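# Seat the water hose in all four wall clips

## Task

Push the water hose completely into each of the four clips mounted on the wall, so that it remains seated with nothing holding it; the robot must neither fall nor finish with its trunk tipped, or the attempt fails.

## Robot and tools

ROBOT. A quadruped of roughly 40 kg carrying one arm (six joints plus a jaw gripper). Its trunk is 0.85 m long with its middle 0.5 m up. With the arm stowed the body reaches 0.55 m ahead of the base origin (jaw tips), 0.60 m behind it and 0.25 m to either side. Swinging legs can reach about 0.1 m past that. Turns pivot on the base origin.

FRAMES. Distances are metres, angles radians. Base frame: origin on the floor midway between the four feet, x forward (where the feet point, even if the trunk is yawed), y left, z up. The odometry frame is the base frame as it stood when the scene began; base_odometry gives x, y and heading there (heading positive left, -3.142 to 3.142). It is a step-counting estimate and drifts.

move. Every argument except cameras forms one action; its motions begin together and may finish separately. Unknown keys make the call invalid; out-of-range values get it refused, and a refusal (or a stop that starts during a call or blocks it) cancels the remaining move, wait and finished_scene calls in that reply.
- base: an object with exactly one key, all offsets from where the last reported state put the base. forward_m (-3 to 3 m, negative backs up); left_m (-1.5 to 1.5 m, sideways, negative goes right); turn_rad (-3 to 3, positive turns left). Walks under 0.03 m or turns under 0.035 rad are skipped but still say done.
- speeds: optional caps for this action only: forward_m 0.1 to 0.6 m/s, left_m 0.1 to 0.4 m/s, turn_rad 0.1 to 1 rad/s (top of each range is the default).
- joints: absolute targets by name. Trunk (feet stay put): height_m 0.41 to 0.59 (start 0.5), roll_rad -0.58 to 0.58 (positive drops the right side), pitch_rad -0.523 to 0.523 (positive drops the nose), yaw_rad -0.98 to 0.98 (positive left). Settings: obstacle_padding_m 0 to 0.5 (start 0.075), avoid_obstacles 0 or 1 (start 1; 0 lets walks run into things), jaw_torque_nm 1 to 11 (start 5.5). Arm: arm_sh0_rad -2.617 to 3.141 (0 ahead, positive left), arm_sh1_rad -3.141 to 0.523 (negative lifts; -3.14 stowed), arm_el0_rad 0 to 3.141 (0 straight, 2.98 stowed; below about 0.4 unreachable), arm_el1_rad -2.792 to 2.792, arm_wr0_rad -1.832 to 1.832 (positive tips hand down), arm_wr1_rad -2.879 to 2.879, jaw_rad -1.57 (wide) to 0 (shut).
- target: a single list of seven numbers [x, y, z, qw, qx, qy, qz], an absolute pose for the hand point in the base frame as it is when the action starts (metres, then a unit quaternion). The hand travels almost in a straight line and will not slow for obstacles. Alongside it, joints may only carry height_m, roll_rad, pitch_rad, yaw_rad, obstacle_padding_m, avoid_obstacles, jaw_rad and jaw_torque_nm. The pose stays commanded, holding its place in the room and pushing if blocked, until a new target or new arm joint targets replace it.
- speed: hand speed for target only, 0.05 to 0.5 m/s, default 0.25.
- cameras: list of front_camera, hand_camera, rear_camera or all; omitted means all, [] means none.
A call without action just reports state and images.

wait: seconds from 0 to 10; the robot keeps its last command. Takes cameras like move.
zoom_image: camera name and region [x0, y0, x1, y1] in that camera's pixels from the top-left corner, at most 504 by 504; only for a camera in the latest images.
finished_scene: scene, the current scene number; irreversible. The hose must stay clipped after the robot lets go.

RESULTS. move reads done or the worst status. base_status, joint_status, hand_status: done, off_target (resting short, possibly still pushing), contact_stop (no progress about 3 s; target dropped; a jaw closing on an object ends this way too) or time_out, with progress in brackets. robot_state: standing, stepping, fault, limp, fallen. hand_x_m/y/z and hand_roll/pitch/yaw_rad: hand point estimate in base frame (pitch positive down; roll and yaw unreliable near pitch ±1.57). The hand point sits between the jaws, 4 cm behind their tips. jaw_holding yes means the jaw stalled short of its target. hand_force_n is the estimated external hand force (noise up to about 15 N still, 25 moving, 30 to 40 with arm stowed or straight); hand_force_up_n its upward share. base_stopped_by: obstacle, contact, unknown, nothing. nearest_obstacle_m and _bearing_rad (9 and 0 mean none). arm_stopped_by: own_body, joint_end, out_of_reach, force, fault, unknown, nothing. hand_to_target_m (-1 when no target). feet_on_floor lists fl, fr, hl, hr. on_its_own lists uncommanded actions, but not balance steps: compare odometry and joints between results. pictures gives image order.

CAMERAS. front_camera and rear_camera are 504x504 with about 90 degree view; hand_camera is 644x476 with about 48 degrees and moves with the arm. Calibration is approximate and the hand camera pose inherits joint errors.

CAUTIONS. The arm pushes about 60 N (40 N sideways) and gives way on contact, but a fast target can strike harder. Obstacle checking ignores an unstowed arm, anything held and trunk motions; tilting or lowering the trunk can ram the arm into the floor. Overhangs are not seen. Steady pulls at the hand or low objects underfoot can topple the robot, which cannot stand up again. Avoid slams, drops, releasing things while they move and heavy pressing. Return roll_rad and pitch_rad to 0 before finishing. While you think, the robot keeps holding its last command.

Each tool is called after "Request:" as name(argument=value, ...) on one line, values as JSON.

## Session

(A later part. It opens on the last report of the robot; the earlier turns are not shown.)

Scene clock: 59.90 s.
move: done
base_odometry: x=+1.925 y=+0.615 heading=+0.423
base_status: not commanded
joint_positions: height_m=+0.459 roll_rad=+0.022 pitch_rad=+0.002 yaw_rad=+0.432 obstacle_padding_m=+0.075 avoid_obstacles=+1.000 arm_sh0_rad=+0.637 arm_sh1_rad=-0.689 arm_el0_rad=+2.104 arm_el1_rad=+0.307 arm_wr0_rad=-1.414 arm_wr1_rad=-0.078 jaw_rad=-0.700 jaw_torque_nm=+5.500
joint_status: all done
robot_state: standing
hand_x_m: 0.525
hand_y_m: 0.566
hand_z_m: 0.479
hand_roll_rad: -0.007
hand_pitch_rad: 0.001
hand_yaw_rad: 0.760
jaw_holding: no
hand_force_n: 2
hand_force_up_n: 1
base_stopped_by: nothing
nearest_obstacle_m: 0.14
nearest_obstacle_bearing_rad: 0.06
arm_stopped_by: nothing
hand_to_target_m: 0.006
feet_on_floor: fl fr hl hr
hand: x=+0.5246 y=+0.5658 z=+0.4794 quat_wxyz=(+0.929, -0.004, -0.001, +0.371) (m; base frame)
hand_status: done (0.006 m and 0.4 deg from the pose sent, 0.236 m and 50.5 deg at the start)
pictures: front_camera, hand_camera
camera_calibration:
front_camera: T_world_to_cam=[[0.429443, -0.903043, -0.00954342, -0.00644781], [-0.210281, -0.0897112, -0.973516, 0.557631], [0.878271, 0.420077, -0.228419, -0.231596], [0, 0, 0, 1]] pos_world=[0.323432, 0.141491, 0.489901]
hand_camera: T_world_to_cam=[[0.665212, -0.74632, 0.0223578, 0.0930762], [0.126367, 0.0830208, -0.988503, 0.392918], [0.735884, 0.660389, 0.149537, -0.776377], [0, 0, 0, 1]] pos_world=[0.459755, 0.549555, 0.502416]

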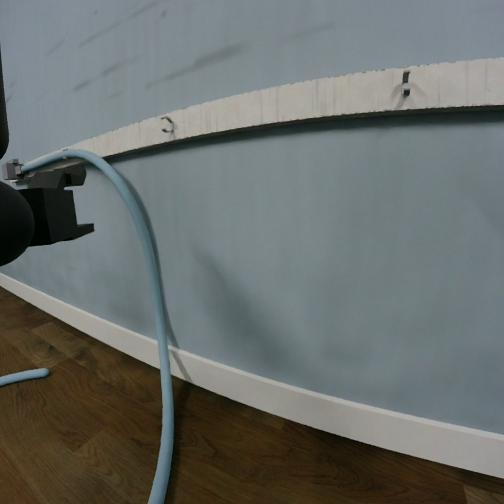

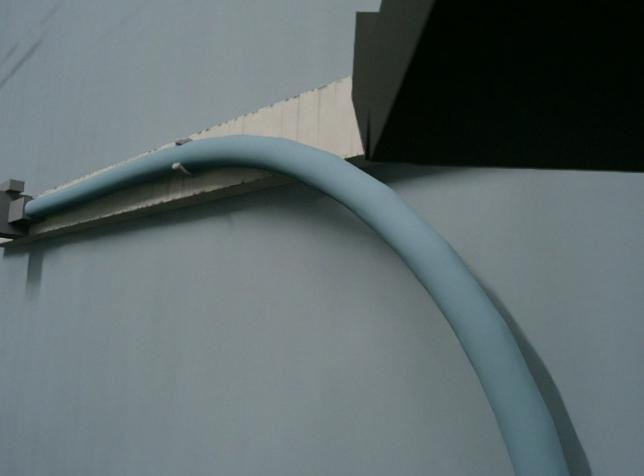

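Request:
move(target=[0.600, 0.585, 0.39, 0.8051, 0.5931, 0, 0], speed=0.3, cameras=["front_camera", "hand_camera"])

Scene clock: 63.90 s.
move: done
base_odometry: x=+1.925 y=+0.614 heading=+0.423
base_status: not commanded
joint_positions: height_m=+0.459 roll_rad=+0.022 pitch_rad=+0.001 yaw_rad=+0.429 obstacle_padding_m=+0.075 avoid_obstacles=+1.000 arm_sh0_rad=+0.735 arm_sh1_rad=-0.247 arm_el0_rad=+1.431 arm_el1_rad=+1.180 arm_wr0_rad=-1.430 arm_wr1_rad=+0.867 jaw_rad=-0.700 jaw_torque_nm=+5.500
joint_status: not commanded
robot_state: standing
hand_x_m: 0.598
hand_y_m: 0.579
hand_z_m: 0.394
hand_roll_rad: 1.248
hand_pitch_rad: -0.002
hand_yaw_rad: 0.003
jaw_holding: no
hand_force_n: 4
hand_force_up_n: 2
base_stopped_by: nothing
nearest_obstacle_m: 0.14
nearest_obstacle_bearing_rad: 0.06
arm_stopped_by: nothing
hand_to_target_m: 0.008
feet_on_floor: fl fr hl hr
hand: x=+0.5982 y=+0.5786 z=+0.3935 quat_wxyz=(+0.812, +0.584, +0.000, +0.002) (m; base frame)
hand_status: done (0.008 m and 1.3 deg from the pose sent, 0.119 m and 83.6 deg at the start)
pictures: front_camera, hand_camera
camera_calibration:
front_camera: T_world_to_cam=[[0.426665, -0.904361, -0.00942174, -0.0131501], [-0.209591, -0.0887375, -0.973754, 0.55605], [0.879789, 0.417441, -0.227407, -0.222644], [0, 0, 0, 1]] pos_world=[0.318033, 0.130391, 0.490701]
hand_camera: T_world_to_cam=[[-0.0322686, -0.334172, -0.941959, 0.611528], [0.145759, 0.930801, -0.335207, -0.4608], [0.988794, -0.148115, 0.0186728, -0.458405], [0, 0, 0, 1]] pos_world=[0.540167, 0.565372, 0.430131]

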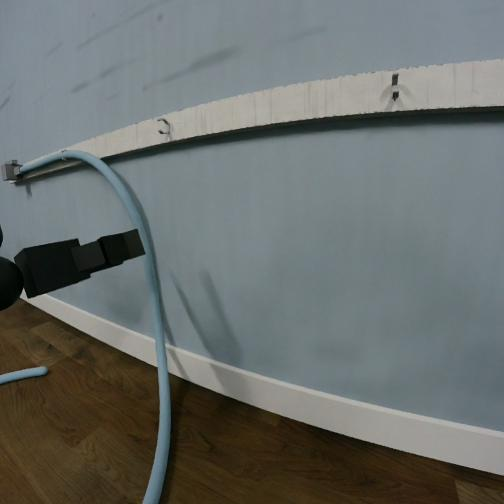

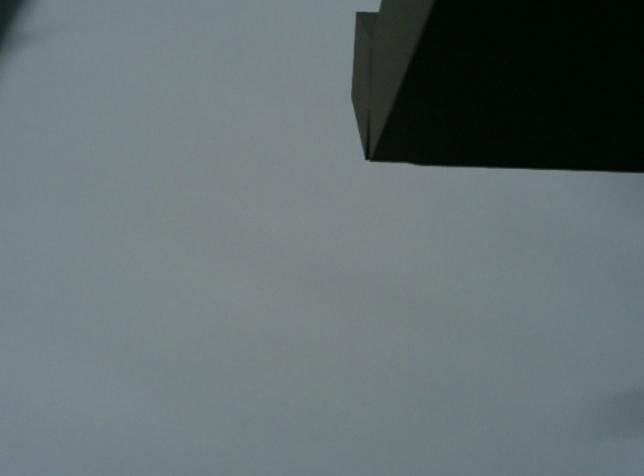

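Request:
move(target=[0.585, 0.650, 0.39, 0.8051, 0.5931, 0, 0], speed=0.2, cameras=["front_camera", "hand_camera"])

Scene clock: 65.70 s.
move: done
base_odometry: x=+1.925 y=+0.614 heading=+0.423
base_status: not commanded
joint_positions: height_m=+0.459 roll_rad=+0.022 pitch_rad=+0.002 yaw_rad=+0.428 obstacle_padding_m=+0.075 avoid_obstacles=+1.000 arm_sh0_rad=+0.808 arm_sh1_rad=-0.122 arm_el0_rad=+1.145 arm_el1_rad=+1.271 arm_wr0_rad=-1.406 arm_wr1_rad=+0.712 jaw_rad=-0.700 jaw_torque_nm=+5.500
joint_status: not commanded
robot_state: standing
hand_x_m: 0.582
hand_y_m: 0.643
hand_z_m: 0.393
hand_roll_rad: 1.256
hand_pitch_rad: 0.000
hand_yaw_rad: 0.002
jaw_holding: no
hand_force_n: 4
hand_force_up_n: 2
base_stopped_by: nothing
nearest_obstacle_m: 0.14
nearest_obstacle_bearing_rad: 0.06
arm_stopped_by: nothing
hand_to_target_m: 0.009
feet_on_floor: fl fr hl hr
hand: x=+0.5820 y=+0.6427 z=+0.3925 quat_wxyz=(+0.809, +0.588, +0.001, +0.001) (m; base frame)
hand_status: done (0.009 m and 0.8 deg from the pose sent, 0.073 m and 1.3 deg at the start)
pictures: front_camera, hand_camera
camera_calibration:
front_camera: T_world_to_cam=[[0.426002, -0.904674, -0.00937872, -0.0196742], [-0.210178, -0.0888774, -0.973615, 0.555728], [0.87997, 0.416733, -0.228004, -0.220522], [0, 0, 0, 1]] pos_world=[0.319235, 0.123492, 0.490601]
hand_camera: T_world_to_cam=[[-0.0341836, -0.325953, -0.944768, 0.62839], [0.146542, 0.933468, -0.327356, -0.523641], [0.988614, -0.149639, 0.0158566, -0.43075], [0, 0, 0, 1]] pos_world=[0.524062, 0.629171, 0.429096]

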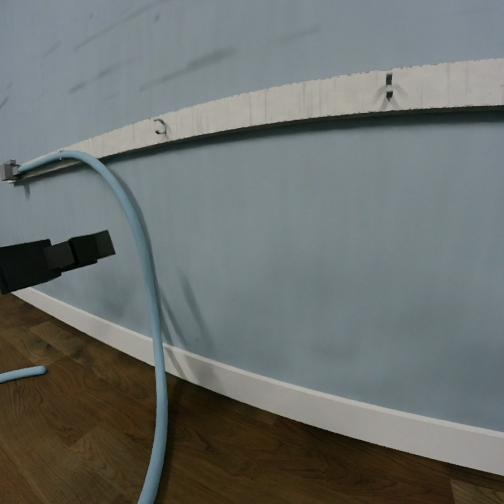

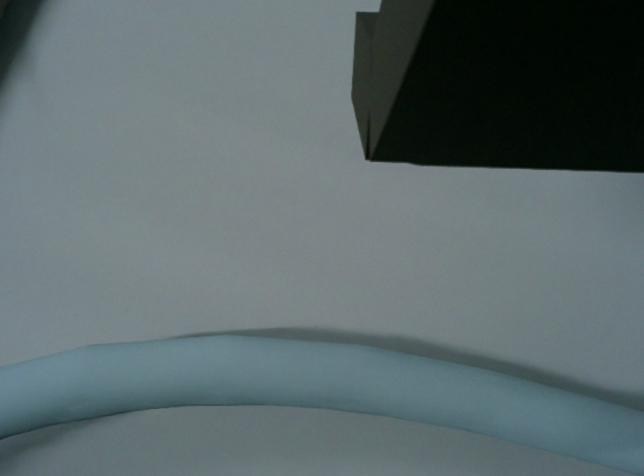

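Request:
move(target=[0.690, 0.652, 0.353, 0.7317, 0.6816, 0, 0], speed=0.15, cameras=["front_camera", "hand_camera"])

Scene clock: 69.13 s.
move: done
base_odometry: x=+1.925 y=+0.614 heading=+0.423
base_status: not commanded
joint_positions: height_m=+0.459 roll_rad=+0.024 pitch_rad=+0.002 yaw_rad=+0.424 obstacle_padding_m=+0.075 avoid_obstacles=+1.000 arm_sh0_rad=+0.651 arm_sh1_rad=+0.122 arm_el0_rad=+0.740 arm_el1_rad=+1.177 arm_wr0_rad=-1.255 arm_wr1_rad=+0.811 jaw_rad=-0.700 jaw_torque_nm=+5.500
joint_status: not commanded
robot_state: standing
hand_x_m: 0.684
hand_y_m: 0.645
hand_z_m: 0.356
hand_roll_rad: 1.482
hand_pitch_rad: 0.011
hand_yaw_rad: -0.001
jaw_holding: no
hand_force_n: 6
hand_force_up_n: 3
base_stopped_by: nothing
nearest_obstacle_m: 0.14
nearest_obstacle_bearing_rad: 0.06
arm_stopped_by: nothing
hand_to_target_m: 0.010
feet_on_floor: fl fr hl hr
hand: x=+0.6841 y=+0.6449 z=+0.3560 quat_wxyz=(+0.738, +0.675, +0.004, -0.004) (m; base frame)
hand_status: done (0.010 m and 1.2 deg from the pose sent, 0.115 m and 14.0 deg at the start)
pictures: front_camera, hand_camera
camera_calibration:
front_camera: T_world_to_cam=[[0.421923, -0.906564, -0.0110305, -0.0120914], [-0.211102, -0.086402, -0.973638, 0.554016], [0.881712, 0.413129, -0.227832, -0.213207], [0, 0, 0, 1]] pos_world=[0.310042, 0.124988, 0.490703]
hand_camera: T_world_to_cam=[[-0.0465275, -0.10687, -0.993184, 0.482105], [0.148102, 0.982534, -0.112662, -0.661777], [0.987877, -0.152335, -0.0298872, -0.512209], [0, 0, 0, 1]] pos_world=[0.626442, 0.623714, 0.388954]

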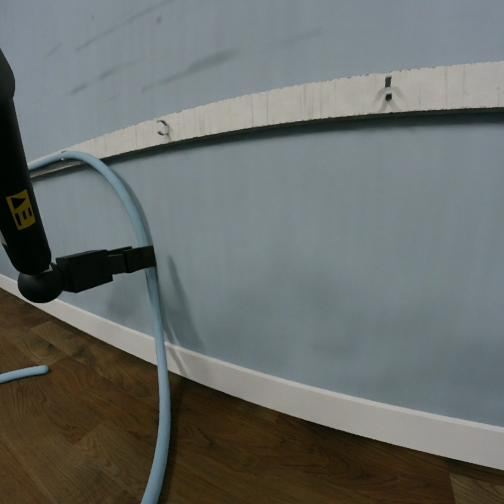

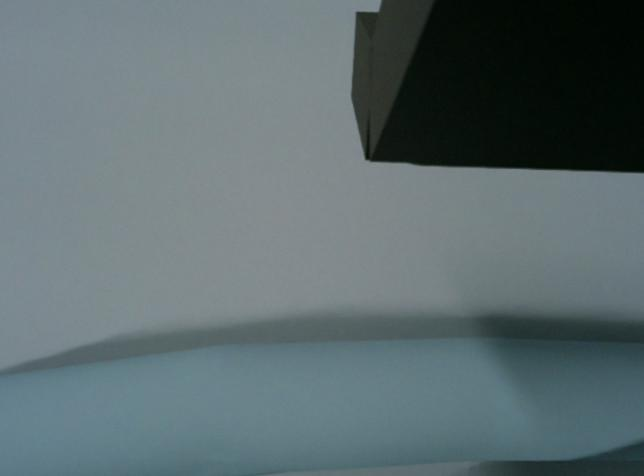

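Request:
move(target=[0.722, 0.652, 0.353, 0.7317, 0.6816, 0, 0], speed=0.1, cameras=["front_camera", "hand_camera"])

Scene clock: 73.00 s.
move: contact_stop
base_odometry: x=+1.924 y=+0.614 heading=+0.423
base_status: not commanded
joint_positions: height_m=+0.459 roll_rad=+0.024 pitch_rad=+0.002 yaw_rad=+0.424 obstacle_padding_m=+0.075 avoid_obstacles=+1.000 arm_sh0_rad=+0.609 arm_sh1_rad=+0.126 arm_el0_rad=+0.722 arm_el1_rad=+1.149 arm_wr0_rad=-1.230 arm_wr1_rad=+0.811 jaw_rad=-0.700 jaw_torque_nm=+5.500
joint_status: not commanded
robot_state: standing
hand_x_m: 0.707
hand_y_m: 0.636
hand_z_m: 0.360
hand_roll_rad: 1.485
hand_pitch_rad: 0.008
hand_yaw_rad: -0.005
jaw_holding: no
hand_force_n: 7
hand_force_up_n: 3
base_stopped_by: nothing
nearest_obstacle_m: 0.14
nearest_obstacle_bearing_rad: 0.06
arm_stopped_by: out_of_reach
hand_to_target_m: 0.022
feet_on_floor: fl fr hl hr
hand: x=+0.7075 y=+0.6364 z=+0.3597 quat_wxyz=(+0.737, +0.676, +0.001, -0.005) (m; base frame)
hand_status: contact_stop (0.022 m and 1.0 deg from the pose sent, 0.039 m and 1.2 deg at the start)
pictures: front_camera, hand_camera
camera_calibration:
front_camera: T_world_to_cam=[[0.422533, -0.90628, -0.0110884, -0.00934585], [-0.211155, -0.0865344, -0.973615, 0.553916], [0.881408, 0.413726, -0.227929, -0.212762], [0, 0, 0, 1]] pos_world=[0.308442, 0.127488, 0.490703]
hand_camera: T_world_to_cam=[[-0.0439246, -0.102821, -0.99373, 0.481777], [0.152809, 0.982294, -0.108392, -0.661156], [0.987279, -0.156612, -0.0274349, -0.534228], [0, 0, 0, 1]] pos_world=[0.649625, 0.61532, 0.392435]

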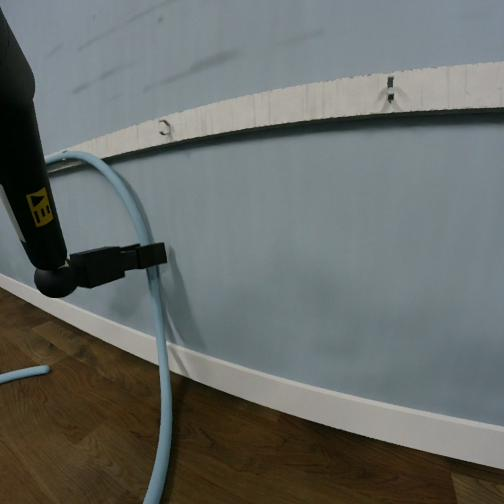

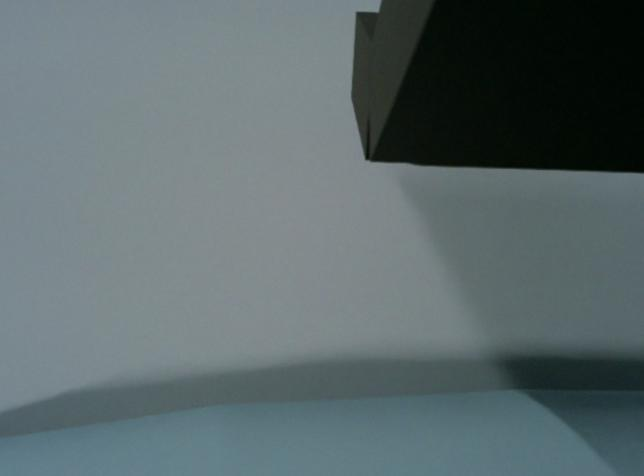

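Request:
move(joints={"yaw_rad": 0.55, "height_m": 0.43}, cameras=["front_camera", "hand_camera"])

Scene clock: 74.47 s.
move: done
base_odometry: x=+1.922 y=+0.614 heading=+0.433
base_status: not commanded
joint_positions: height_m=+0.429 roll_rad=+0.034 pitch_rad=+0.002 yaw_rad=+0.518 obstacle_padding_m=+0.075 avoid_obstacles=+1.000 arm_sh0_rad=+0.460 arm_sh1_rad=+0.114 arm_el0_rad=+0.693 arm_el1_rad=+1.106 arm_wr0_rad=-1.205 arm_wr1_rad=+0.808 jaw_rad=-0.700 jaw_torque_nm=+5.500
joint_status: all done
robot_state: standing
hand_x_m: 0.727
hand_y_m: 0.652
hand_z_m: 0.351
hand_roll_rad: 1.508
hand_pitch_rad: -0.012
hand_yaw_rad: -0.015
jaw_holding: no
hand_force_n: 7
hand_force_up_n: 1
base_stopped_by: nothing
nearest_obstacle_m: 0.14
nearest_obstacle_bearing_rad: 0.06
arm_stopped_by: nothing
hand_to_target_m: 0.009
feet_on_floor: fl fr hl hr
hand: x=+0.7270 y=+0.6519 z=+0.3513 quat_wxyz=(+0.729, +0.685, -0.009, -0.002) (m; base frame)
hand_status: not commanded
pictures: front_camera, hand_camera
camera_calibration:
front_camera: T_world_to_cam=[[0.505225, -0.862728, -0.0211784, 0.0103315], [-0.207023, -0.0973383, -0.973482, 0.523882], [0.837788, 0.496211, -0.227783, -0.217726], [0, 0, 0, 1]] pos_world=[0.285645, 0.167945, 0.460614]
hand_camera: T_world_to_cam=[[-0.0257401, -0.0797178, -0.996485, 0.448572], [0.163969, 0.982978, -0.0828727, -0.697994], [0.98613, -0.165526, -0.0122307, -0.549931], [0, 0, 0, 1]] pos_world=[0.668299, 0.630844, 0.382425]

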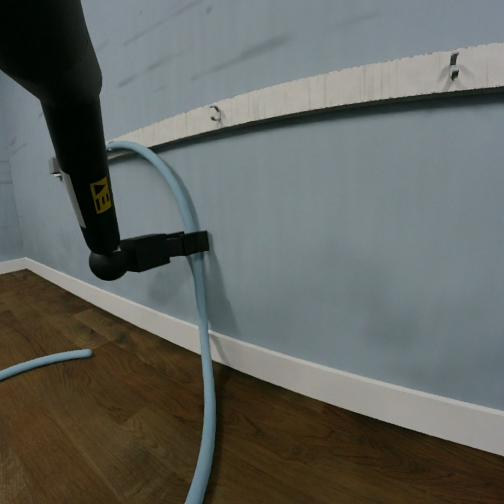

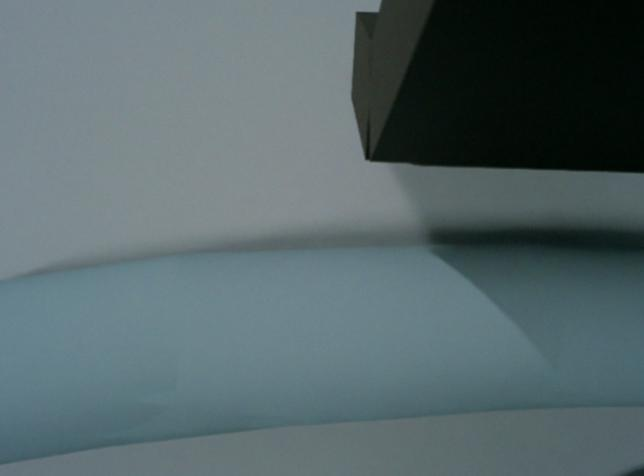

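Request:
move(target=[0.735, 0.632, 0.352, 0.7317, 0.6816, 0, 0], speed=0.1, cameras=["hand_camera"])

Scene clock: 77.17 s.
move: off_target
base_odometry: x=+1.922 y=+0.613 heading=+0.433
base_status: not commanded
joint_positions: height_m=+0.429 roll_rad=+0.033 pitch_rad=-0.001 yaw_rad=+0.517 obstacle_padding_m=+0.075 avoid_obstacles=+1.000 arm_sh0_rad=+0.451 arm_sh1_rad=+0.106 arm_el0_rad=+0.728 arm_el1_rad=+1.060 arm_wr0_rad=-1.197 arm_wr1_rad=+0.847 jaw_rad=-0.700 jaw_torque_nm=+5.500
joint_status: not commanded
robot_state: standing
hand_x_m: 0.728
hand_y_m: 0.650
hand_z_m: 0.349
hand_roll_rad: 1.508
hand_pitch_rad: -0.020
hand_yaw_rad: 0.015
jaw_holding: no
hand_force_n: 15
hand_force_up_n: 4
base_stopped_by: nothing
nearest_obstacle_m: 0.14
nearest_obstacle_bearing_rad: 0.06
arm_stopped_by: nothing
hand_to_target_m: 0.019
feet_on_floor: fl fr hl hr
hand: x=+0.7276 y=+0.6496 z=+0.3485 quat_wxyz=(+0.729, +0.685, -0.002, +0.012) (m; base frame)
hand_status: off_target (0.019 m and 1.5 deg from the pose sent, 0.021 m and 1.2 deg at the start)
pictures: hand_camera
camera_calibration:
hand_camera: T_world_to_cam=[[-0.0155128, -0.080808, -0.996609, 0.438869], [0.134845, 0.987454, -0.0821647, -0.678049], [0.990745, -0.135662, -0.00442158, -0.576325], [0, 0, 0, 1]] pos_world=[0.669231, 0.626821, 0.379121]

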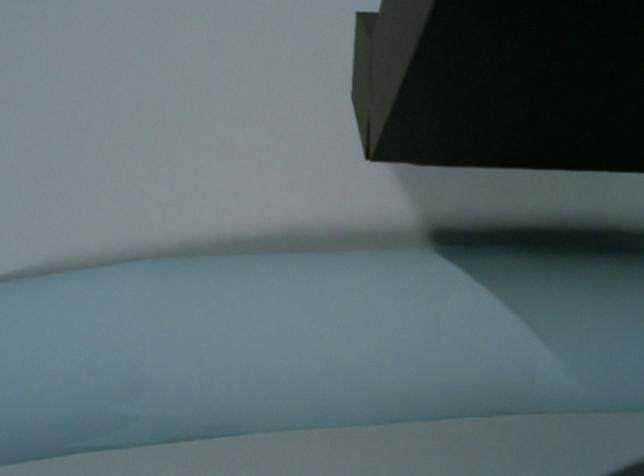

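Request:
move(joints={"jaw_rad": 0}, cameras=["front_camera", "hand_camera"])

Scene clock: 81.30 s.
move: contact_stop
base_odometry: x=+1.923 y=+0.614 heading=+0.433
base_status: not commanded
joint_positions: height_m=+0.429 roll_rad=+0.032 pitch_rad=-0.002 yaw_rad=+0.519 obstacle_padding_m=+0.075 avoid_obstacles=+1.000 arm_sh0_rad=+0.452 arm_sh1_rad=+0.051 arm_el0_rad=+0.821 arm_el1_rad=+1.065 arm_wr0_rad=-1.213 arm_wr1_rad=+0.868 jaw_rad=-0.234 jaw_torque_nm=+5.500
joint_status: jaw_rad contact_stop (moved +0.466 of +0.700)
robot_state: standing
hand_x_m: 0.721
hand_y_m: 0.643
hand_z_m: 0.353
hand_roll_rad: 1.500
hand_pitch_rad: -0.009
hand_yaw_rad: 0.005
jaw_holding: yes
hand_force_n: 19
hand_force_up_n: -9
base_stopped_by: nothing
nearest_obstacle_m: 0.14
nearest_obstacle_bearing_rad: 0.06
arm_stopped_by: nothing
hand_to_target_m: 0.017
feet_on_floor: fl fr hl hr
hand: x=+0.7213 y=+0.6425 z=+0.3528 quat_wxyz=(+0.732, +0.682, -0.002, +0.005) (m; base frame)
hand_status: not commanded
pictures: front_camera, hand_camera
camera_calibration:
front_camera: T_world_to_cam=[[0.506381, -0.862098, -0.0190824, 0.0110566], [-0.203082, -0.0977217, -0.974273, 0.524042], [0.838055, 0.497229, -0.224561, -0.218015], [0, 0, 0, 1]] pos_world=[0.283533, 0.169145, 0.461813]
hand_camera: T_world_to_cam=[[-0.0265499, -0.0880443, -0.995763, 0.454869], [0.14352, 0.985458, -0.0909598, -0.671712], [0.989291, -0.145327, -0.0135277, -0.560605], [0, 0, 0, 1]] pos_world=[0.663083, 0.620522, 0.384259]

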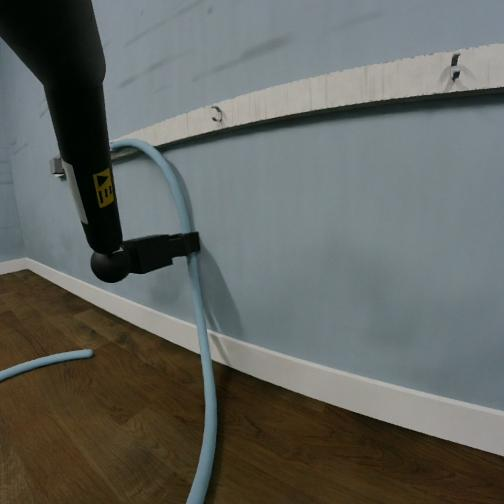

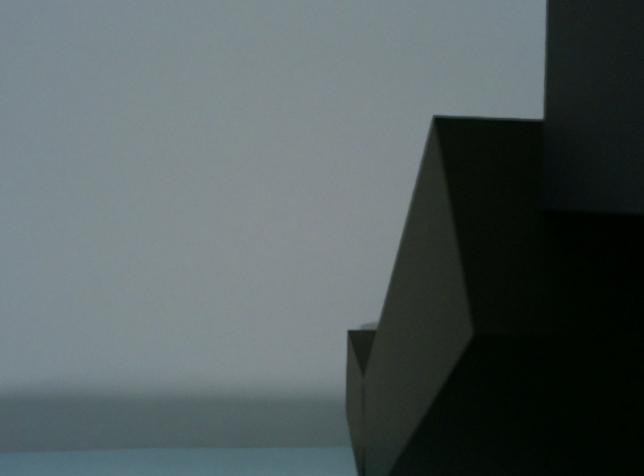

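Request:
move(target=[0.67, 0.59, 0.54, 0.9305, 0.3663, 0, 0], speed=0.15, cameras=["front_camera", "hand_camera"])

Scene clock: 86.63 s.
move: contact_stop
base_odometry: x=+1.923 y=+0.614 heading=+0.432
base_status: not commanded
joint_positions: height_m=+0.428 roll_rad=+0.028 pitch_rad=-0.003 yaw_rad=+0.533 obstacle_padding_m=+0.075 avoid_obstacles=+1.000 arm_sh0_rad=+0.455 arm_sh1_rad=-0.601 arm_el0_rad=+1.531 arm_el1_rad=+1.123 arm_wr0_rad=-1.293 arm_wr1_rad=+0.198 jaw_rad=-0.234 jaw_torque_nm=+5.500
joint_status: not commanded
robot_state: standing
hand_x_m: 0.678
hand_y_m: 0.577
hand_z_m: 0.543
hand_roll_rad: 0.797
hand_pitch_rad: -0.014
hand_yaw_rad: -0.066
jaw_holding: yes
hand_force_n: 14
hand_force_up_n: -6
base_stopped_by: nothing
nearest_obstacle_m: 0.14
nearest_obstacle_bearing_rad: 0.06
arm_stopped_by: unknown
hand_to_target_m: 0.017
feet_on_floor: fl fr hl hr
hand: x=+0.6784 y=+0.5766 z=+0.5427 quat_wxyz=(+0.921, +0.387, -0.019, -0.028) (m; base frame)
hand_status: contact_stop (0.017 m and 4.7 deg from the pose sent, 0.201 m and 43.0 deg at the start)
pictures: front_camera, hand_camera
camera_calibration:
front_camera: T_world_to_cam=[[0.518335, -0.855043, -0.0151999, 0.0117721], [-0.198664, -0.103106, -0.974629, 0.526079], [0.831782, 0.508204, -0.223309, -0.227942], [0, 0, 0, 1]] pos_world=[0.288009, 0.180148, 0.462009]
hand_camera: T_world_to_cam=[[-0.0706267, -0.708177, -0.702494, 0.866203], [0.204855, 0.678944, -0.705031, -0.115529], [0.976241, -0.193704, 0.097122, -0.54857], [0, 0, 0, 1]] pos_world=[0.62038, 0.585602, 0.580329]

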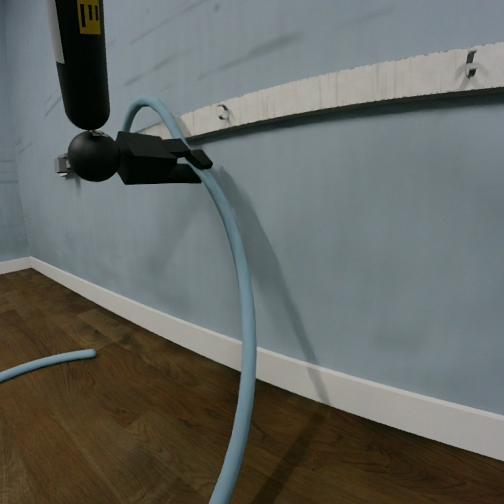

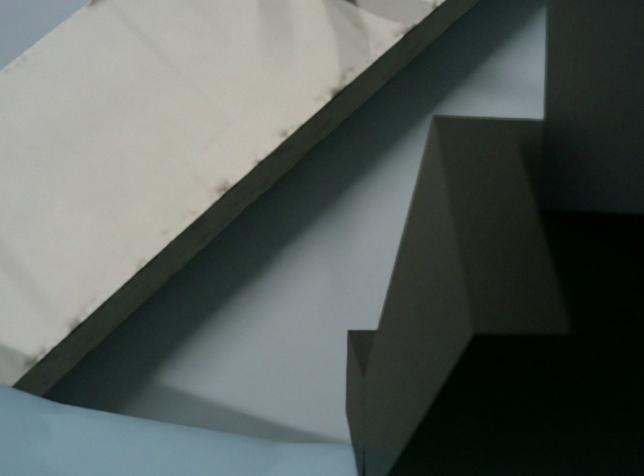

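Request:
move(target=[0.648, 0.485, 0.645, 0.9999, 0, 0, -0.015], speed=0.15, cameras=["front_camera", "hand_camera"])

Scene clock: 91.30 s.
move: contact_stop
base_odometry: x=+1.923 y=+0.615 heading=+0.432
base_status: not commanded
joint_positions: height_m=+0.428 roll_rad=+0.023 pitch_rad=-0.004 yaw_rad=+0.534 obstacle_padding_m=+0.075 avoid_obstacles=+1.000 arm_sh0_rad=+0.388 arm_sh1_rad=-1.057 arm_el0_rad=+1.973 arm_el1_rad=+1.096 arm_wr0_rad=-1.257 arm_wr1_rad=-0.560 jaw_rad=-0.233 jaw_torque_nm=+5.500
joint_status: not commanded
robot_state: standing
hand_x_m: 0.652
hand_y_m: 0.472
hand_z_m: 0.647
hand_roll_rad: 0.039
hand_pitch_rad: -0.009
hand_yaw_rad: -0.091
jaw_holding: yes
hand_force_n: 11
hand_force_up_n: -3
base_stopped_by: nothing
nearest_obstacle_m: 0.14
nearest_obstacle_bearing_rad: 0.06
arm_stopped_by: unknown
hand_to_target_m: 0.014
feet_on_floor: fl fr hl hr
hand: x=+0.6524 y=+0.4719 z=+0.6466 quat_wxyz=(+0.999, +0.019, -0.005, -0.045) (m; base frame)
hand_status: contact_stop (0.014 m and 4.2 deg from the pose sent, 0.141 m and 45.7 deg at the start)
pictures: front_camera, hand_camera
camera_calibration:
front_camera: T_world_to_cam=[[0.519092, -0.854656, -0.0102701, 0.0147398], [-0.195402, -0.106967, -0.974872, 0.528793], [0.832082, 0.508056, -0.222527, -0.24111], [0, 0, 0, 1]] pos_world=[0.296299, 0.191658, 0.462004]
hand_camera: T_world_to_cam=[[-0.12395, -0.992056, -0.0214629, 0.592588], [0.161822, 0.00113119, -0.986819, 0.564178], [0.979005, -0.12579, 0.160396, -0.628438], [0, 0, 0, 1]] pos_world=[0.597398, 0.508191, 0.670259]

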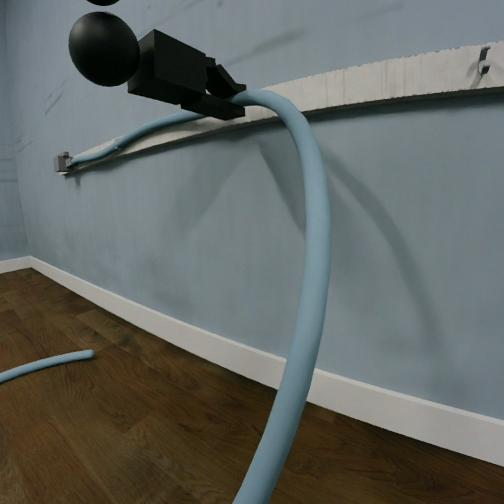

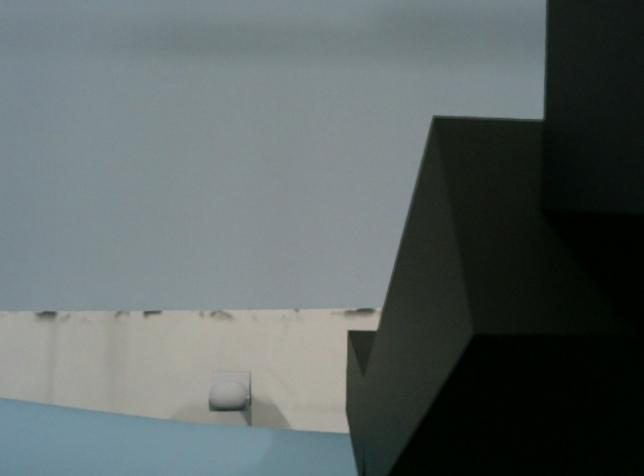

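Request:
move(target=[0.680, 0.500, 0.645, 0.9999, 0, 0, 0.015], speed=0.1, cameras=["front_camera", "hand_camera"])

Scene clock: 95.50 s.
move: contact_stop
base_odometry: x=+1.923 y=+0.615 heading=+0.432
base_status: not commanded
joint_positions: height_m=+0.428 roll_rad=+0.024 pitch_rad=-0.004 yaw_rad=+0.534 obstacle_padding_m=+0.075 avoid_obstacles=+1.000 arm_sh0_rad=+0.354 arm_sh1_rad=-1.064 arm_el0_rad=+1.975 arm_el1_rad=+1.010 arm_wr0_rad=-1.195 arm_wr1_rad=-0.541 jaw_rad=-0.234 jaw_torque_nm=+5.500
joint_status: not commanded
robot_state: standing
hand_x_m: 0.665
hand_y_m: 0.475
hand_z_m: 0.648
hand_roll_rad: 0.033
hand_pitch_rad: -0.004
hand_yaw_rad: -0.024
jaw_holding: yes
hand_force_n: 21
hand_force_up_n: 2
base_stopped_by: nothing
nearest_obstacle_m: 0.14
nearest_obstacle_bearing_rad: 0.06
arm_stopped_by: unknown
hand_to_target_m: 0.028
feet_on_floor: fl fr hl hr
hand: x=+0.6650 y=+0.4755 z=+0.6478 quat_wxyz=(+1.000, +0.016, -0.002, -0.012) (m; base frame)
hand_status: contact_stop (0.028 m and 3.6 deg from the pose sent, 0.039 m and 7.3 deg at the start)
pictures: front_camera, hand_camera
camera_calibration:
front_camera: T_world_to_cam=[[0.51916, -0.854604, -0.011167, 0.0162684], [-0.195871, -0.106251, -0.974856, 0.52873], [0.83193, 0.508294, -0.222554, -0.241347], [0, 0, 0, 1]] pos_world=[0.295901, 0.192756, 0.461905]
hand_camera: T_world_to_cam=[[-0.0573457, -0.998235, -0.0154074, 0.552661], [0.15554, 0.00631116, -0.987809, 0.565638], [0.986164, -0.059043, 0.154904, -0.673403], [0, 0, 0, 1]] pos_world=[0.607799, 0.508357, 0.671571]

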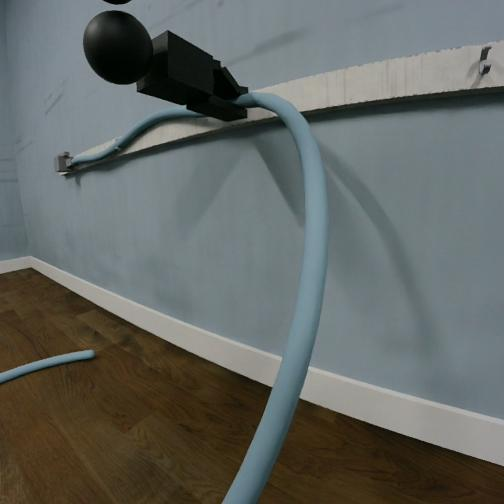

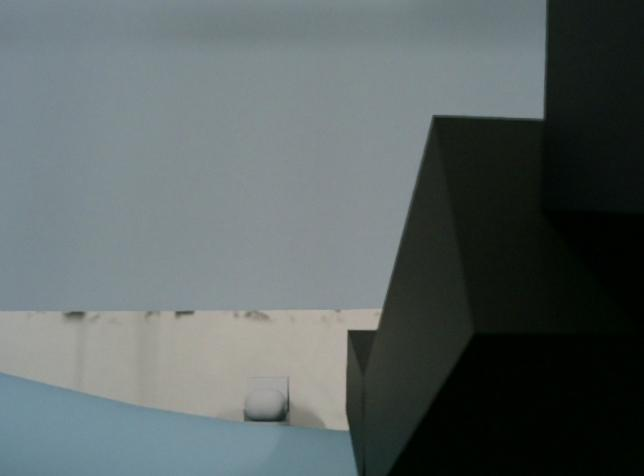

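Request:
move(target=[0.755, 0.492, 0.642, 0.9999, 0, 0, 0.015], speed=0.08, cameras=["front_camera", "hand_camera"])

Scene clock: 99.87 s.
move: contact_stop
base_odometry: x=+1.922 y=+0.615 heading=+0.432
base_status: not commanded
joint_positions: height_m=+0.427 roll_rad=+0.025 pitch_rad=-0.005 yaw_rad=+0.534 obstacle_padding_m=+0.075 avoid_obstacles=+1.000 arm_sh0_rad=+0.286 arm_sh1_rad=-1.040 arm_el0_rad=+1.934 arm_el1_rad=+0.929 arm_wr0_rad=-1.149 arm_wr1_rad=-0.526 jaw_rad=-0.235 jaw_torque_nm=+5.500
joint_status: not commanded
robot_state: standing
hand_x_m: 0.693
hand_y_m: 0.468
hand_z_m: 0.651
hand_roll_rad: 0.030
hand_pitch_rad: -0.015
hand_yaw_rad: -0.004
jaw_holding: yes
hand_force_n: 42
hand_force_up_n: 6
base_stopped_by: nothing
nearest_obstacle_m: 0.14
nearest_obstacle_bearing_rad: 0.06
arm_stopped_by: unknown
hand_to_target_m: 0.067
feet_on_floor: fl fr hl hr
hand: x=+0.6934 y=+0.4682 z=+0.6514 quat_wxyz=(+1.000, +0.015, -0.007, -0.002) (m; base frame)
hand_status: contact_stop (0.067 m and 2.7 deg from the pose sent, 0.092 m and 3.6 deg at the start)
pictures: front_camera, hand_camera
camera_calibration:
front_camera: T_world_to_cam=[[0.519327, -0.854481, -0.012694, 0.0202176], [-0.195451, -0.104302, -0.975151, 0.527743], [0.831924, 0.508904, -0.221176, -0.239987], [0, 0, 0, 1]] pos_world=[0.292299, 0.194451, 0.461807]
hand_camera: T_world_to_cam=[[-0.0371376, -0.999228, -0.0127901, 0.531984], [0.165802, 0.00646029, -0.986138, 0.556357], [0.98546, -0.0387434, 0.165434, -0.71821], [0, 0, 0, 1]] pos_world=[0.635279, 0.500153, 0.674266]

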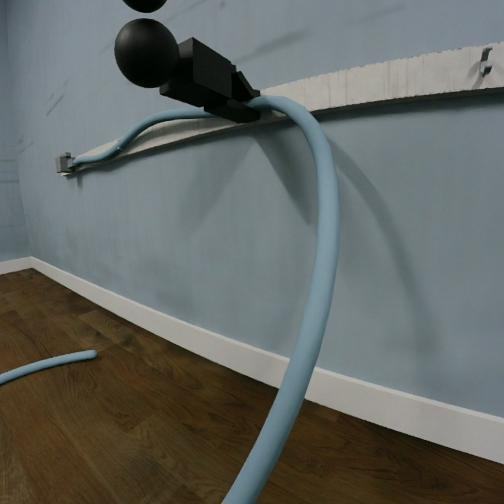

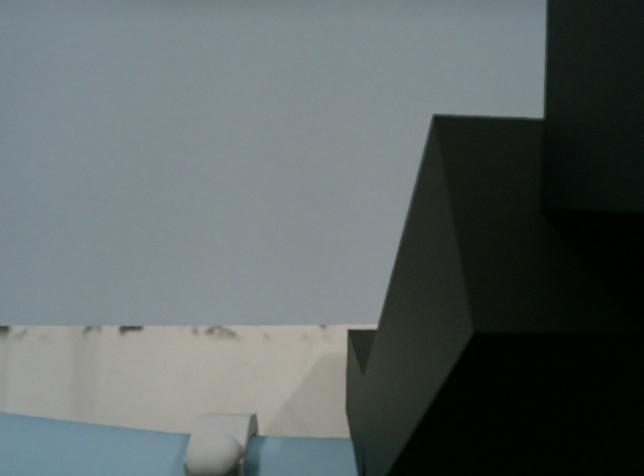

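Request:
zoom_image(camera="hand_camera", region=[130, 380, 360, 476])

Request:
zoom_image(camera="front_camera", region=[100, 60, 340, 180])

Scaled by 2.191 from the camera's 644x476 image, which has a finer 1840x1360 frame.

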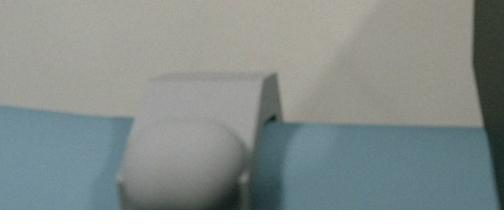

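Scaled by 2.100.

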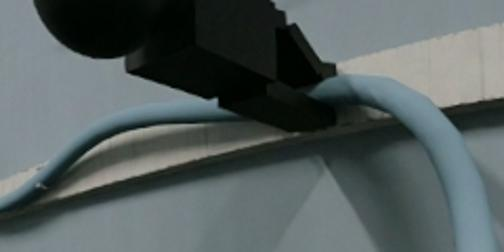

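Request:
move(target=[0.800, 0.492, 0.636, 0.9999, 0, 0, 0.015], speed=0.1, cameras=["hand_camera"])

Scene clock: 104.13 s.
move: contact_stop
base_odometry: x=+1.923 y=+0.614 heading=+0.432
base_status: not commanded
joint_positions: height_m=+0.426 roll_rad=+0.024 pitch_rad=-0.006 yaw_rad=+0.535 obstacle_padding_m=+0.075 avoid_obstacles=+1.000 arm_sh0_rad=+0.276 arm_sh1_rad=-1.039 arm_el0_rad=+1.933 arm_el1_rad=+0.914 arm_wr0_rad=-1.142 arm_wr1_rad=-0.522 jaw_rad=-0.235 jaw_torque_nm=+5.500
joint_status: not commanded
robot_state: standing
hand_x_m: 0.694
hand_y_m: 0.468
hand_z_m: 0.651
hand_roll_rad: 0.026
hand_pitch_rad: -0.017
hand_yaw_rad: 0.003
jaw_holding: yes
hand_force_n: 62
hand_force_up_n: 8
base_stopped_by: nothing
nearest_obstacle_m: 0.14
nearest_obstacle_bearing_rad: 0.06
arm_stopped_by: force
hand_to_target_m: 0.110
feet_on_floor: fl fr hl hr
hand: x=+0.6941 y=+0.4678 z=+0.6512 quat_wxyz=(+1.000, +0.013, -0.009, +0.002) (m; base frame)
hand_status: contact_stop (0.110 m and 2.4 deg from the pose sent, 0.110 m and 2.7 deg at the start)
pictures: hand_camera
camera_calibration:
hand_camera: T_world_to_cam=[[-0.030296, -0.9995, -0.00899804, 0.524538], [0.16836, 0.00377079, -0.985718, 0.555223], [0.98526, -0.0313783, 0.168161, -0.724034], [0, 0, 0, 1]] pos_world=[0.635776, 0.499463, 0.673768]

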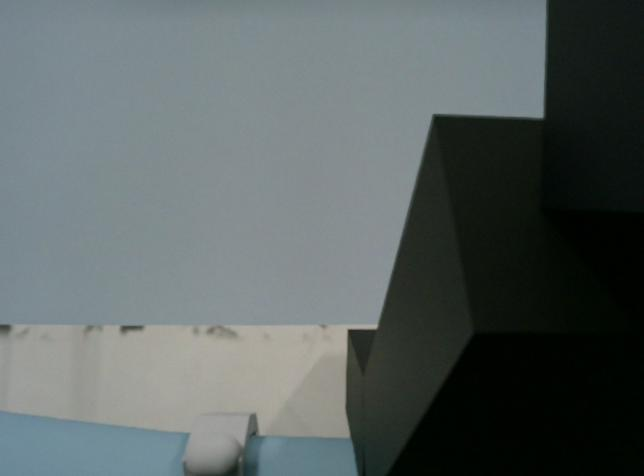

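Request:
move(target=[0.690, 0.468, 0.648, 1, 0, 0, 0], joints={"jaw_rad": -0.6}, cameras=["hand_camera"])

Request:
move(target=[0.58, 0.475, 0.655, 1, 0, 0, 0], speed=0.2, cameras=["front_camera", "hand_camera"])

Scene clock: 105.63 s.
move: off_target
base_odometry: x=+1.923 y=+0.615 heading=+0.432
base_status: not commanded
joint_positions: height_m=+0.428 roll_rad=+0.022 pitch_rad=-0.004 yaw_rad=+0.536 obstacle_padding_m=+0.075 avoid_obstacles=+1.000 arm_sh0_rad=+0.286 arm_sh1_rad=-1.061 arm_el0_rad=+1.972 arm_el1_rad=+0.939 arm_wr0_rad=-1.106 arm_wr1_rad=-0.551 jaw_rad=-0.599 jaw_torque_nm=+5.500
joint_status: all done
robot_state: standing
hand_x_m: 0.686
hand_y_m: 0.467
hand_z_m: 0.638
hand_roll_rad: -0.007
hand_pitch_rad: 0.038
hand_yaw_rad: 0.013
jaw_holding: no
hand_force_n: 8
hand_force_up_n: -7
base_stopped_by: nothing
nearest_obstacle_m: 0.14
nearest_obstacle_bearing_rad: 0.06
arm_stopped_by: nothing
hand_to_target_m: 0.011
feet_on_floor: fl fr hl hr
hand: x=+0.6863 y=+0.4670 z=+0.6380 quat_wxyz=(+1.000, -0.004, +0.019, +0.006) (m; base frame)
hand_status: off_target (0.011 m and 2.3 deg from the pose sent, 0.005 m and 1.8 deg at the start)
pictures: hand_camera
camera_calibration:
hand_camera: T_world_to_cam=[[-0.0197964, -0.99946, 0.02622, 0.493701], [0.113992, -0.0283104, -0.993078, 0.600577], [0.993284, -0.0166705, 0.11449, -0.69235], [0, 0, 0, 1]] pos_world=[0.629013, 0.498895, 0.662743]

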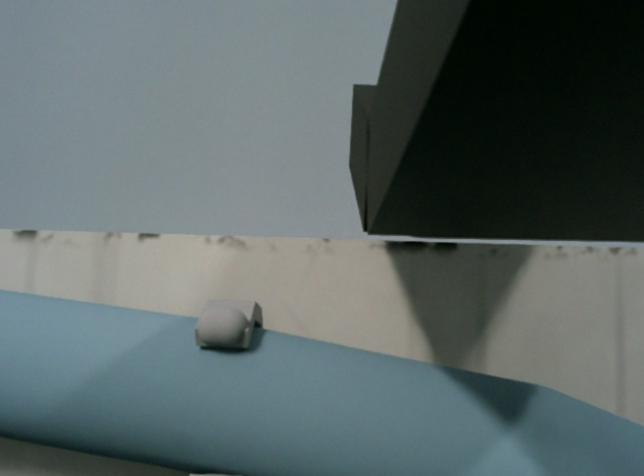

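Scene clock: 106.97 s.
move: done
base_odometry: x=+1.923 y=+0.614 heading=+0.432
base_status: not commanded
joint_positions: height_m=+0.428 roll_rad=+0.021 pitch_rad=-0.003 yaw_rad=+0.535 obstacle_padding_m=+0.075 avoid_obstacles=+1.000 arm_sh0_rad=+0.510 arm_sh1_rad=-1.201 arm_el0_rad=+2.154 arm_el1_rad=+1.122 arm_wr0_rad=-1.279 arm_wr1_rad=-0.565 jaw_rad=-0.600 jaw_torque_nm=+5.500
joint_status: not commanded
robot_state: standing
hand_x_m: 0.586
hand_y_m: 0.476
hand_z_m: 0.654
hand_roll_rad: 0.009
hand_pitch_rad: 0.002
hand_yaw_rad: 0.000
jaw_holding: no
hand_force_n: 1
hand_force_up_n: 0
base_stopped_by: nothing
nearest_obstacle_m: 0.14
nearest_obstacle_bearing_rad: 0.06
arm_stopped_by: nothing
hand_to_target_m: 0.006
feet_on_floor: fl fr hl hr
hand: x=+0.5856 y=+0.4765 z=+0.6540 quat_wxyz=(+1.000, +0.005, +0.001, +0.000) (m; base frame)
hand_status: done (0.006 m and 0.5 deg from the pose sent, 0.108 m and 2.3 deg at the start)
pictures: front_camera, hand_camera
camera_calibration:
front_camera: T_world_to_cam=[[0.520472, -0.853843, -0.00783539, 0.00986665], [-0.194639, -0.1097, -0.974721, 0.530824], [0.831399, 0.50884, -0.223287, -0.248031], [0, 0, 0, 1]] pos_world=[0.304396, 0.192864, 0.462101]
hand_camera: T_world_to_cam=[[-0.0335652, -0.9994, 0.00856185, 0.520047], [0.150528, -0.0135241, -0.988513, 0.597139], [0.988036, -0.0318908, 0.150892, -0.607546], [0, 0, 0, 1]] pos_world=[0.527846, 0.508435, 0.677501]

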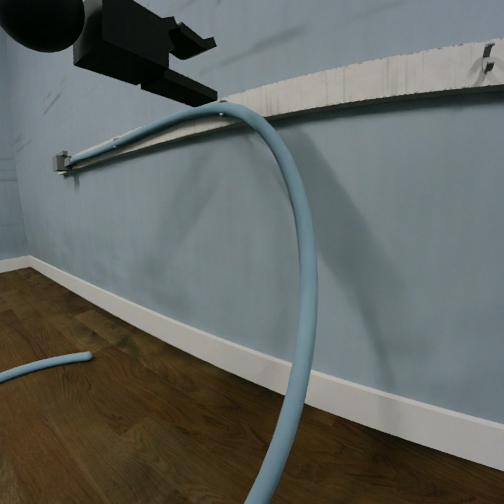

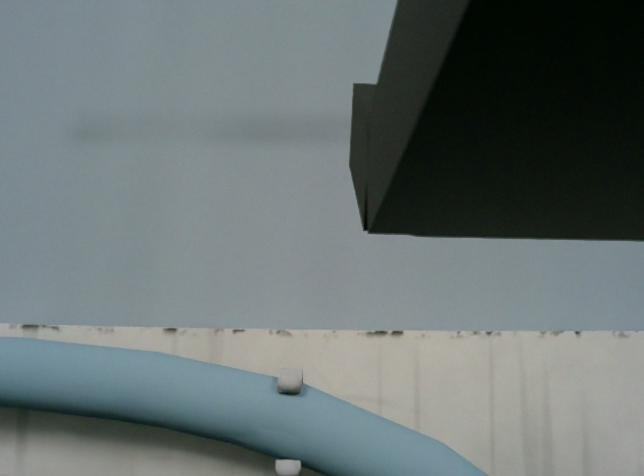

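Request:
zoom_image(camera="hand_camera", region=[220, 340, 370, 476])

Request:
zoom_image(camera="front_camera", region=[40, 80, 280, 190])

Scaled by 3.360 from the camera's 644x476 image, which has a finer 1840x1360 frame.

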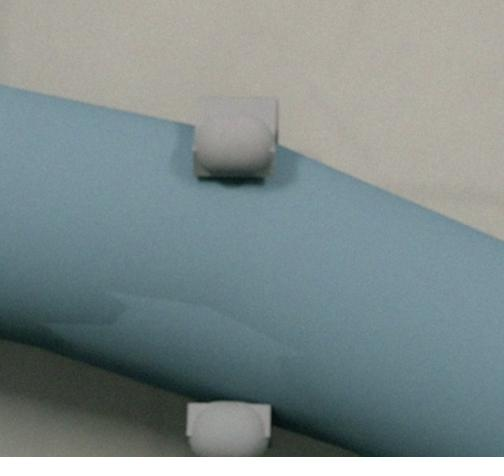

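Scaled by 2.100.

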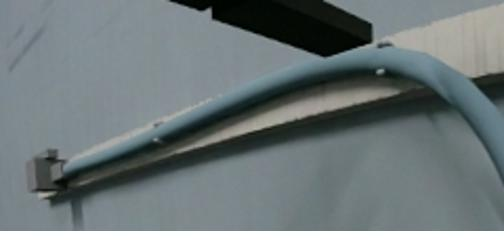

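Request:
move(joints={"yaw_rad": 0.0, "height_m": 0.48, "jaw_rad": -0.7}, target=[0.57, 0.33, 0.38, 0.7648, 0.6442, 0, 0], speed=0.25, cameras=["front_camera", "hand_camera"])

Scene clock: 110.23 s.
move: done
base_odometry: x=+1.928 y=+0.611 heading=+0.387
base_status: not commanded
joint_positions: height_m=+0.478 roll_rad=+0.000 pitch_rad=-0.002 yaw_rad=+0.009 obstacle_padding_m=+0.075 avoid_obstacles=+1.000 arm_sh0_rad=+1.245 arm_sh1_rad=-0.353 arm_el0_rad=+1.878 arm_el1_rad=+1.216 arm_wr0_rad=-1.547 arm_wr1_rad=+1.344 jaw_rad=-0.700 jaw_torque_nm=+5.500
joint_status: all done
robot_state: standing
hand_x_m: 0.553
hand_y_m: 0.356
hand_z_m: 0.384
hand_roll_rad: 1.392
hand_pitch_rad: 0.006
hand_yaw_rad: 0.033
jaw_holding: no
hand_force_n: 3
hand_force_up_n: 2
base_stopped_by: nothing
nearest_obstacle_m: 0.14
nearest_obstacle_bearing_rad: 0.06
arm_stopped_by: nothing
hand_to_target_m: 0.005
feet_on_floor: fl fr hl hr
hand: x=+0.5532 y=+0.3565 z=+0.3836 quat_wxyz=(+0.767, +0.641, +0.013, +0.011) (m; base frame)
hand_status: done (0.005 m and 0.9 deg from the pose sent, 0.311 m and 79.7 deg at the start)
pictures: front_camera, hand_camera
camera_calibration:
front_camera: T_world_to_cam=[[0.0212721, -0.999695, 0.0125088, -0.055834], [-0.224481, -0.0169681, -0.974331, 0.581229], [0.974246, 0.017918, -0.224774, -0.249282], [0, 0, 0, 1]] pos_world=[0.374525, -0.041488, 0.510976]
hand_camera: T_world_to_cam=[[-0.0359301, -0.195819, -0.979982, 0.494119], [0.113292, 0.973495, -0.198676, -0.299857], [0.992912, -0.118162, -0.0127931, -0.447847], [0, 0, 0, 1]] pos_world=[0.496398, 0.335748, 0.418924]

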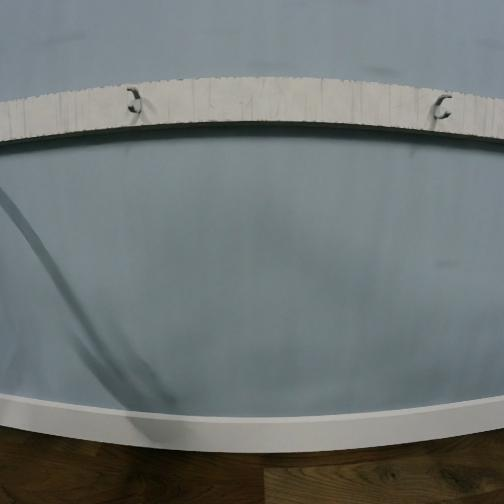

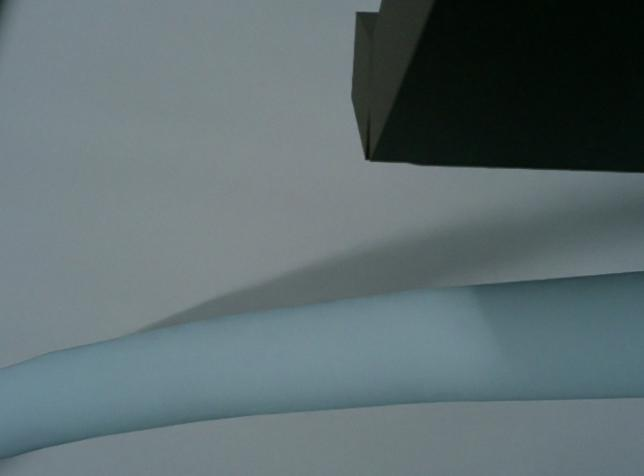

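Request:
move(target=[0.530, 0.330, 0.312, 0.7748, 0.6322, 0, 0], speed=0.2, cameras=["hand_camera"])

Scene clock: 112.30 s.
move: done
base_odometry: x=+1.928 y=+0.612 heading=+0.387
base_status: not commanded
joint_positions: height_m=+0.478 roll_rad=+0.000 pitch_rad=+0.000 yaw_rad=+0.010 obstacle_padding_m=+0.075 avoid_obstacles=+1.000 arm_sh0_rad=+1.281 arm_sh1_rad=-0.174 arm_el0_rad=+1.813 arm_el1_rad=+1.288 arm_wr0_rad=-1.582 arm_wr1_rad=+1.415 jaw_rad=-0.700 jaw_torque_nm=+5.500
joint_status: not commanded
robot_state: standing
hand_x_m: 0.532
hand_y_m: 0.326
hand_z_m: 0.316
hand_roll_rad: 1.355
hand_pitch_rad: 0.008
hand_yaw_rad: -0.003
jaw_holding: no
hand_force_n: 3
hand_force_up_n: 2
base_stopped_by: nothing
nearest_obstacle_m: 0.14
nearest_obstacle_bearing_rad: 0.06
arm_stopped_by: nothing
hand_to_target_m: 0.006
feet_on_floor: fl fr hl hr
hand: x=+0.5321 y=+0.3263 z=+0.3162 quat_wxyz=(+0.779, +0.627, +0.002, -0.004) (m; base frame)
hand_status: done (0.006 m and 0.9 deg from the pose sent, 0.080 m and 2.4 deg at the start)
pictures: hand_camera
camera_calibration:
hand_camera: T_world_to_cam=[[-0.0441945, -0.230697, -0.972021, 0.434759], [0.147615, 0.960784, -0.234742, -0.284113], [0.988057, -0.15386, -0.00840686, -0.418592], [0, 0, 0, 1]] pos_world=[0.474746, 0.308865, 0.352383]

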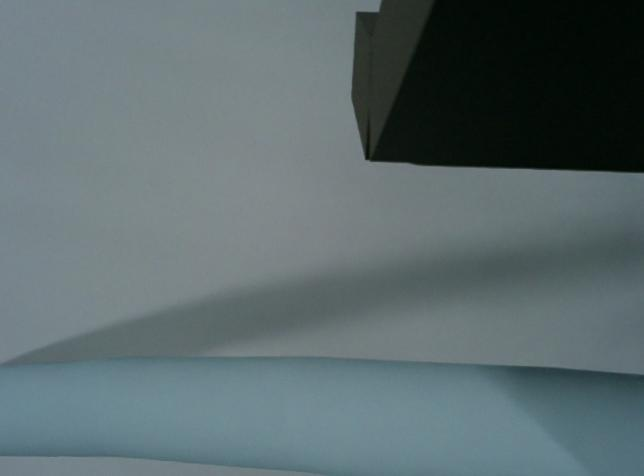

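Request:
move(target=[0.575, 0.335, 0.310, 0.7713, 0.6365, 0, 0], speed=0.12, cameras=["hand_camera"])

Scene clock: 113.77 s.
move: done
base_odometry: x=+1.928 y=+0.612 heading=+0.387
base_status: not commanded
joint_positions: height_m=+0.478 roll_rad=+0.000 pitch_rad=+0.001 yaw_rad=+0.009 obstacle_padding_m=+0.075 avoid_obstacles=+1.000 arm_sh0_rad=+1.187 arm_sh1_rad=-0.156 arm_el0_rad=+1.751 arm_el1_rad=+1.190 arm_wr0_rad=-1.582 arm_wr1_rad=+1.398 jaw_rad=-0.700 jaw_torque_nm=+5.500
joint_status: not commanded
robot_state: standing
hand_x_m: 0.570
hand_y_m: 0.333
hand_z_m: 0.314
hand_roll_rad: 1.380
hand_pitch_rad: -0.002
hand_yaw_rad: 0.002
jaw_holding: no
hand_force_n: 7
hand_force_up_n: 4
base_stopped_by: nothing
nearest_obstacle_m: 0.14
nearest_obstacle_bearing_rad: 0.06
arm_stopped_by: nothing
hand_to_target_m: 0.007
feet_on_floor: fl fr hl hr
hand: x=+0.5695 y=+0.3327 z=+0.3141 quat_wxyz=(+0.771, +0.637, +0.000, +0.001) (m; base frame)
hand_status: done (0.007 m and 0.2 deg from the pose sent, 0.044 m and 1.5 deg at the start)
pictures: hand_camera
camera_calibration:
hand_camera: T_world_to_cam=[[-0.0339432, -0.206253, -0.97791, 0.423627], [0.145512, 0.967027, -0.209008, -0.305311], [0.988774, -0.149392, -0.00281169, -0.458205], [0, 0, 0, 1]] pos_world=[0.511866, 0.314166, 0.349169]

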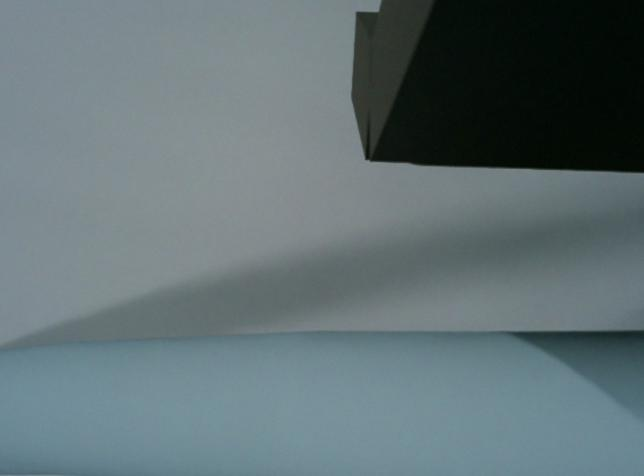

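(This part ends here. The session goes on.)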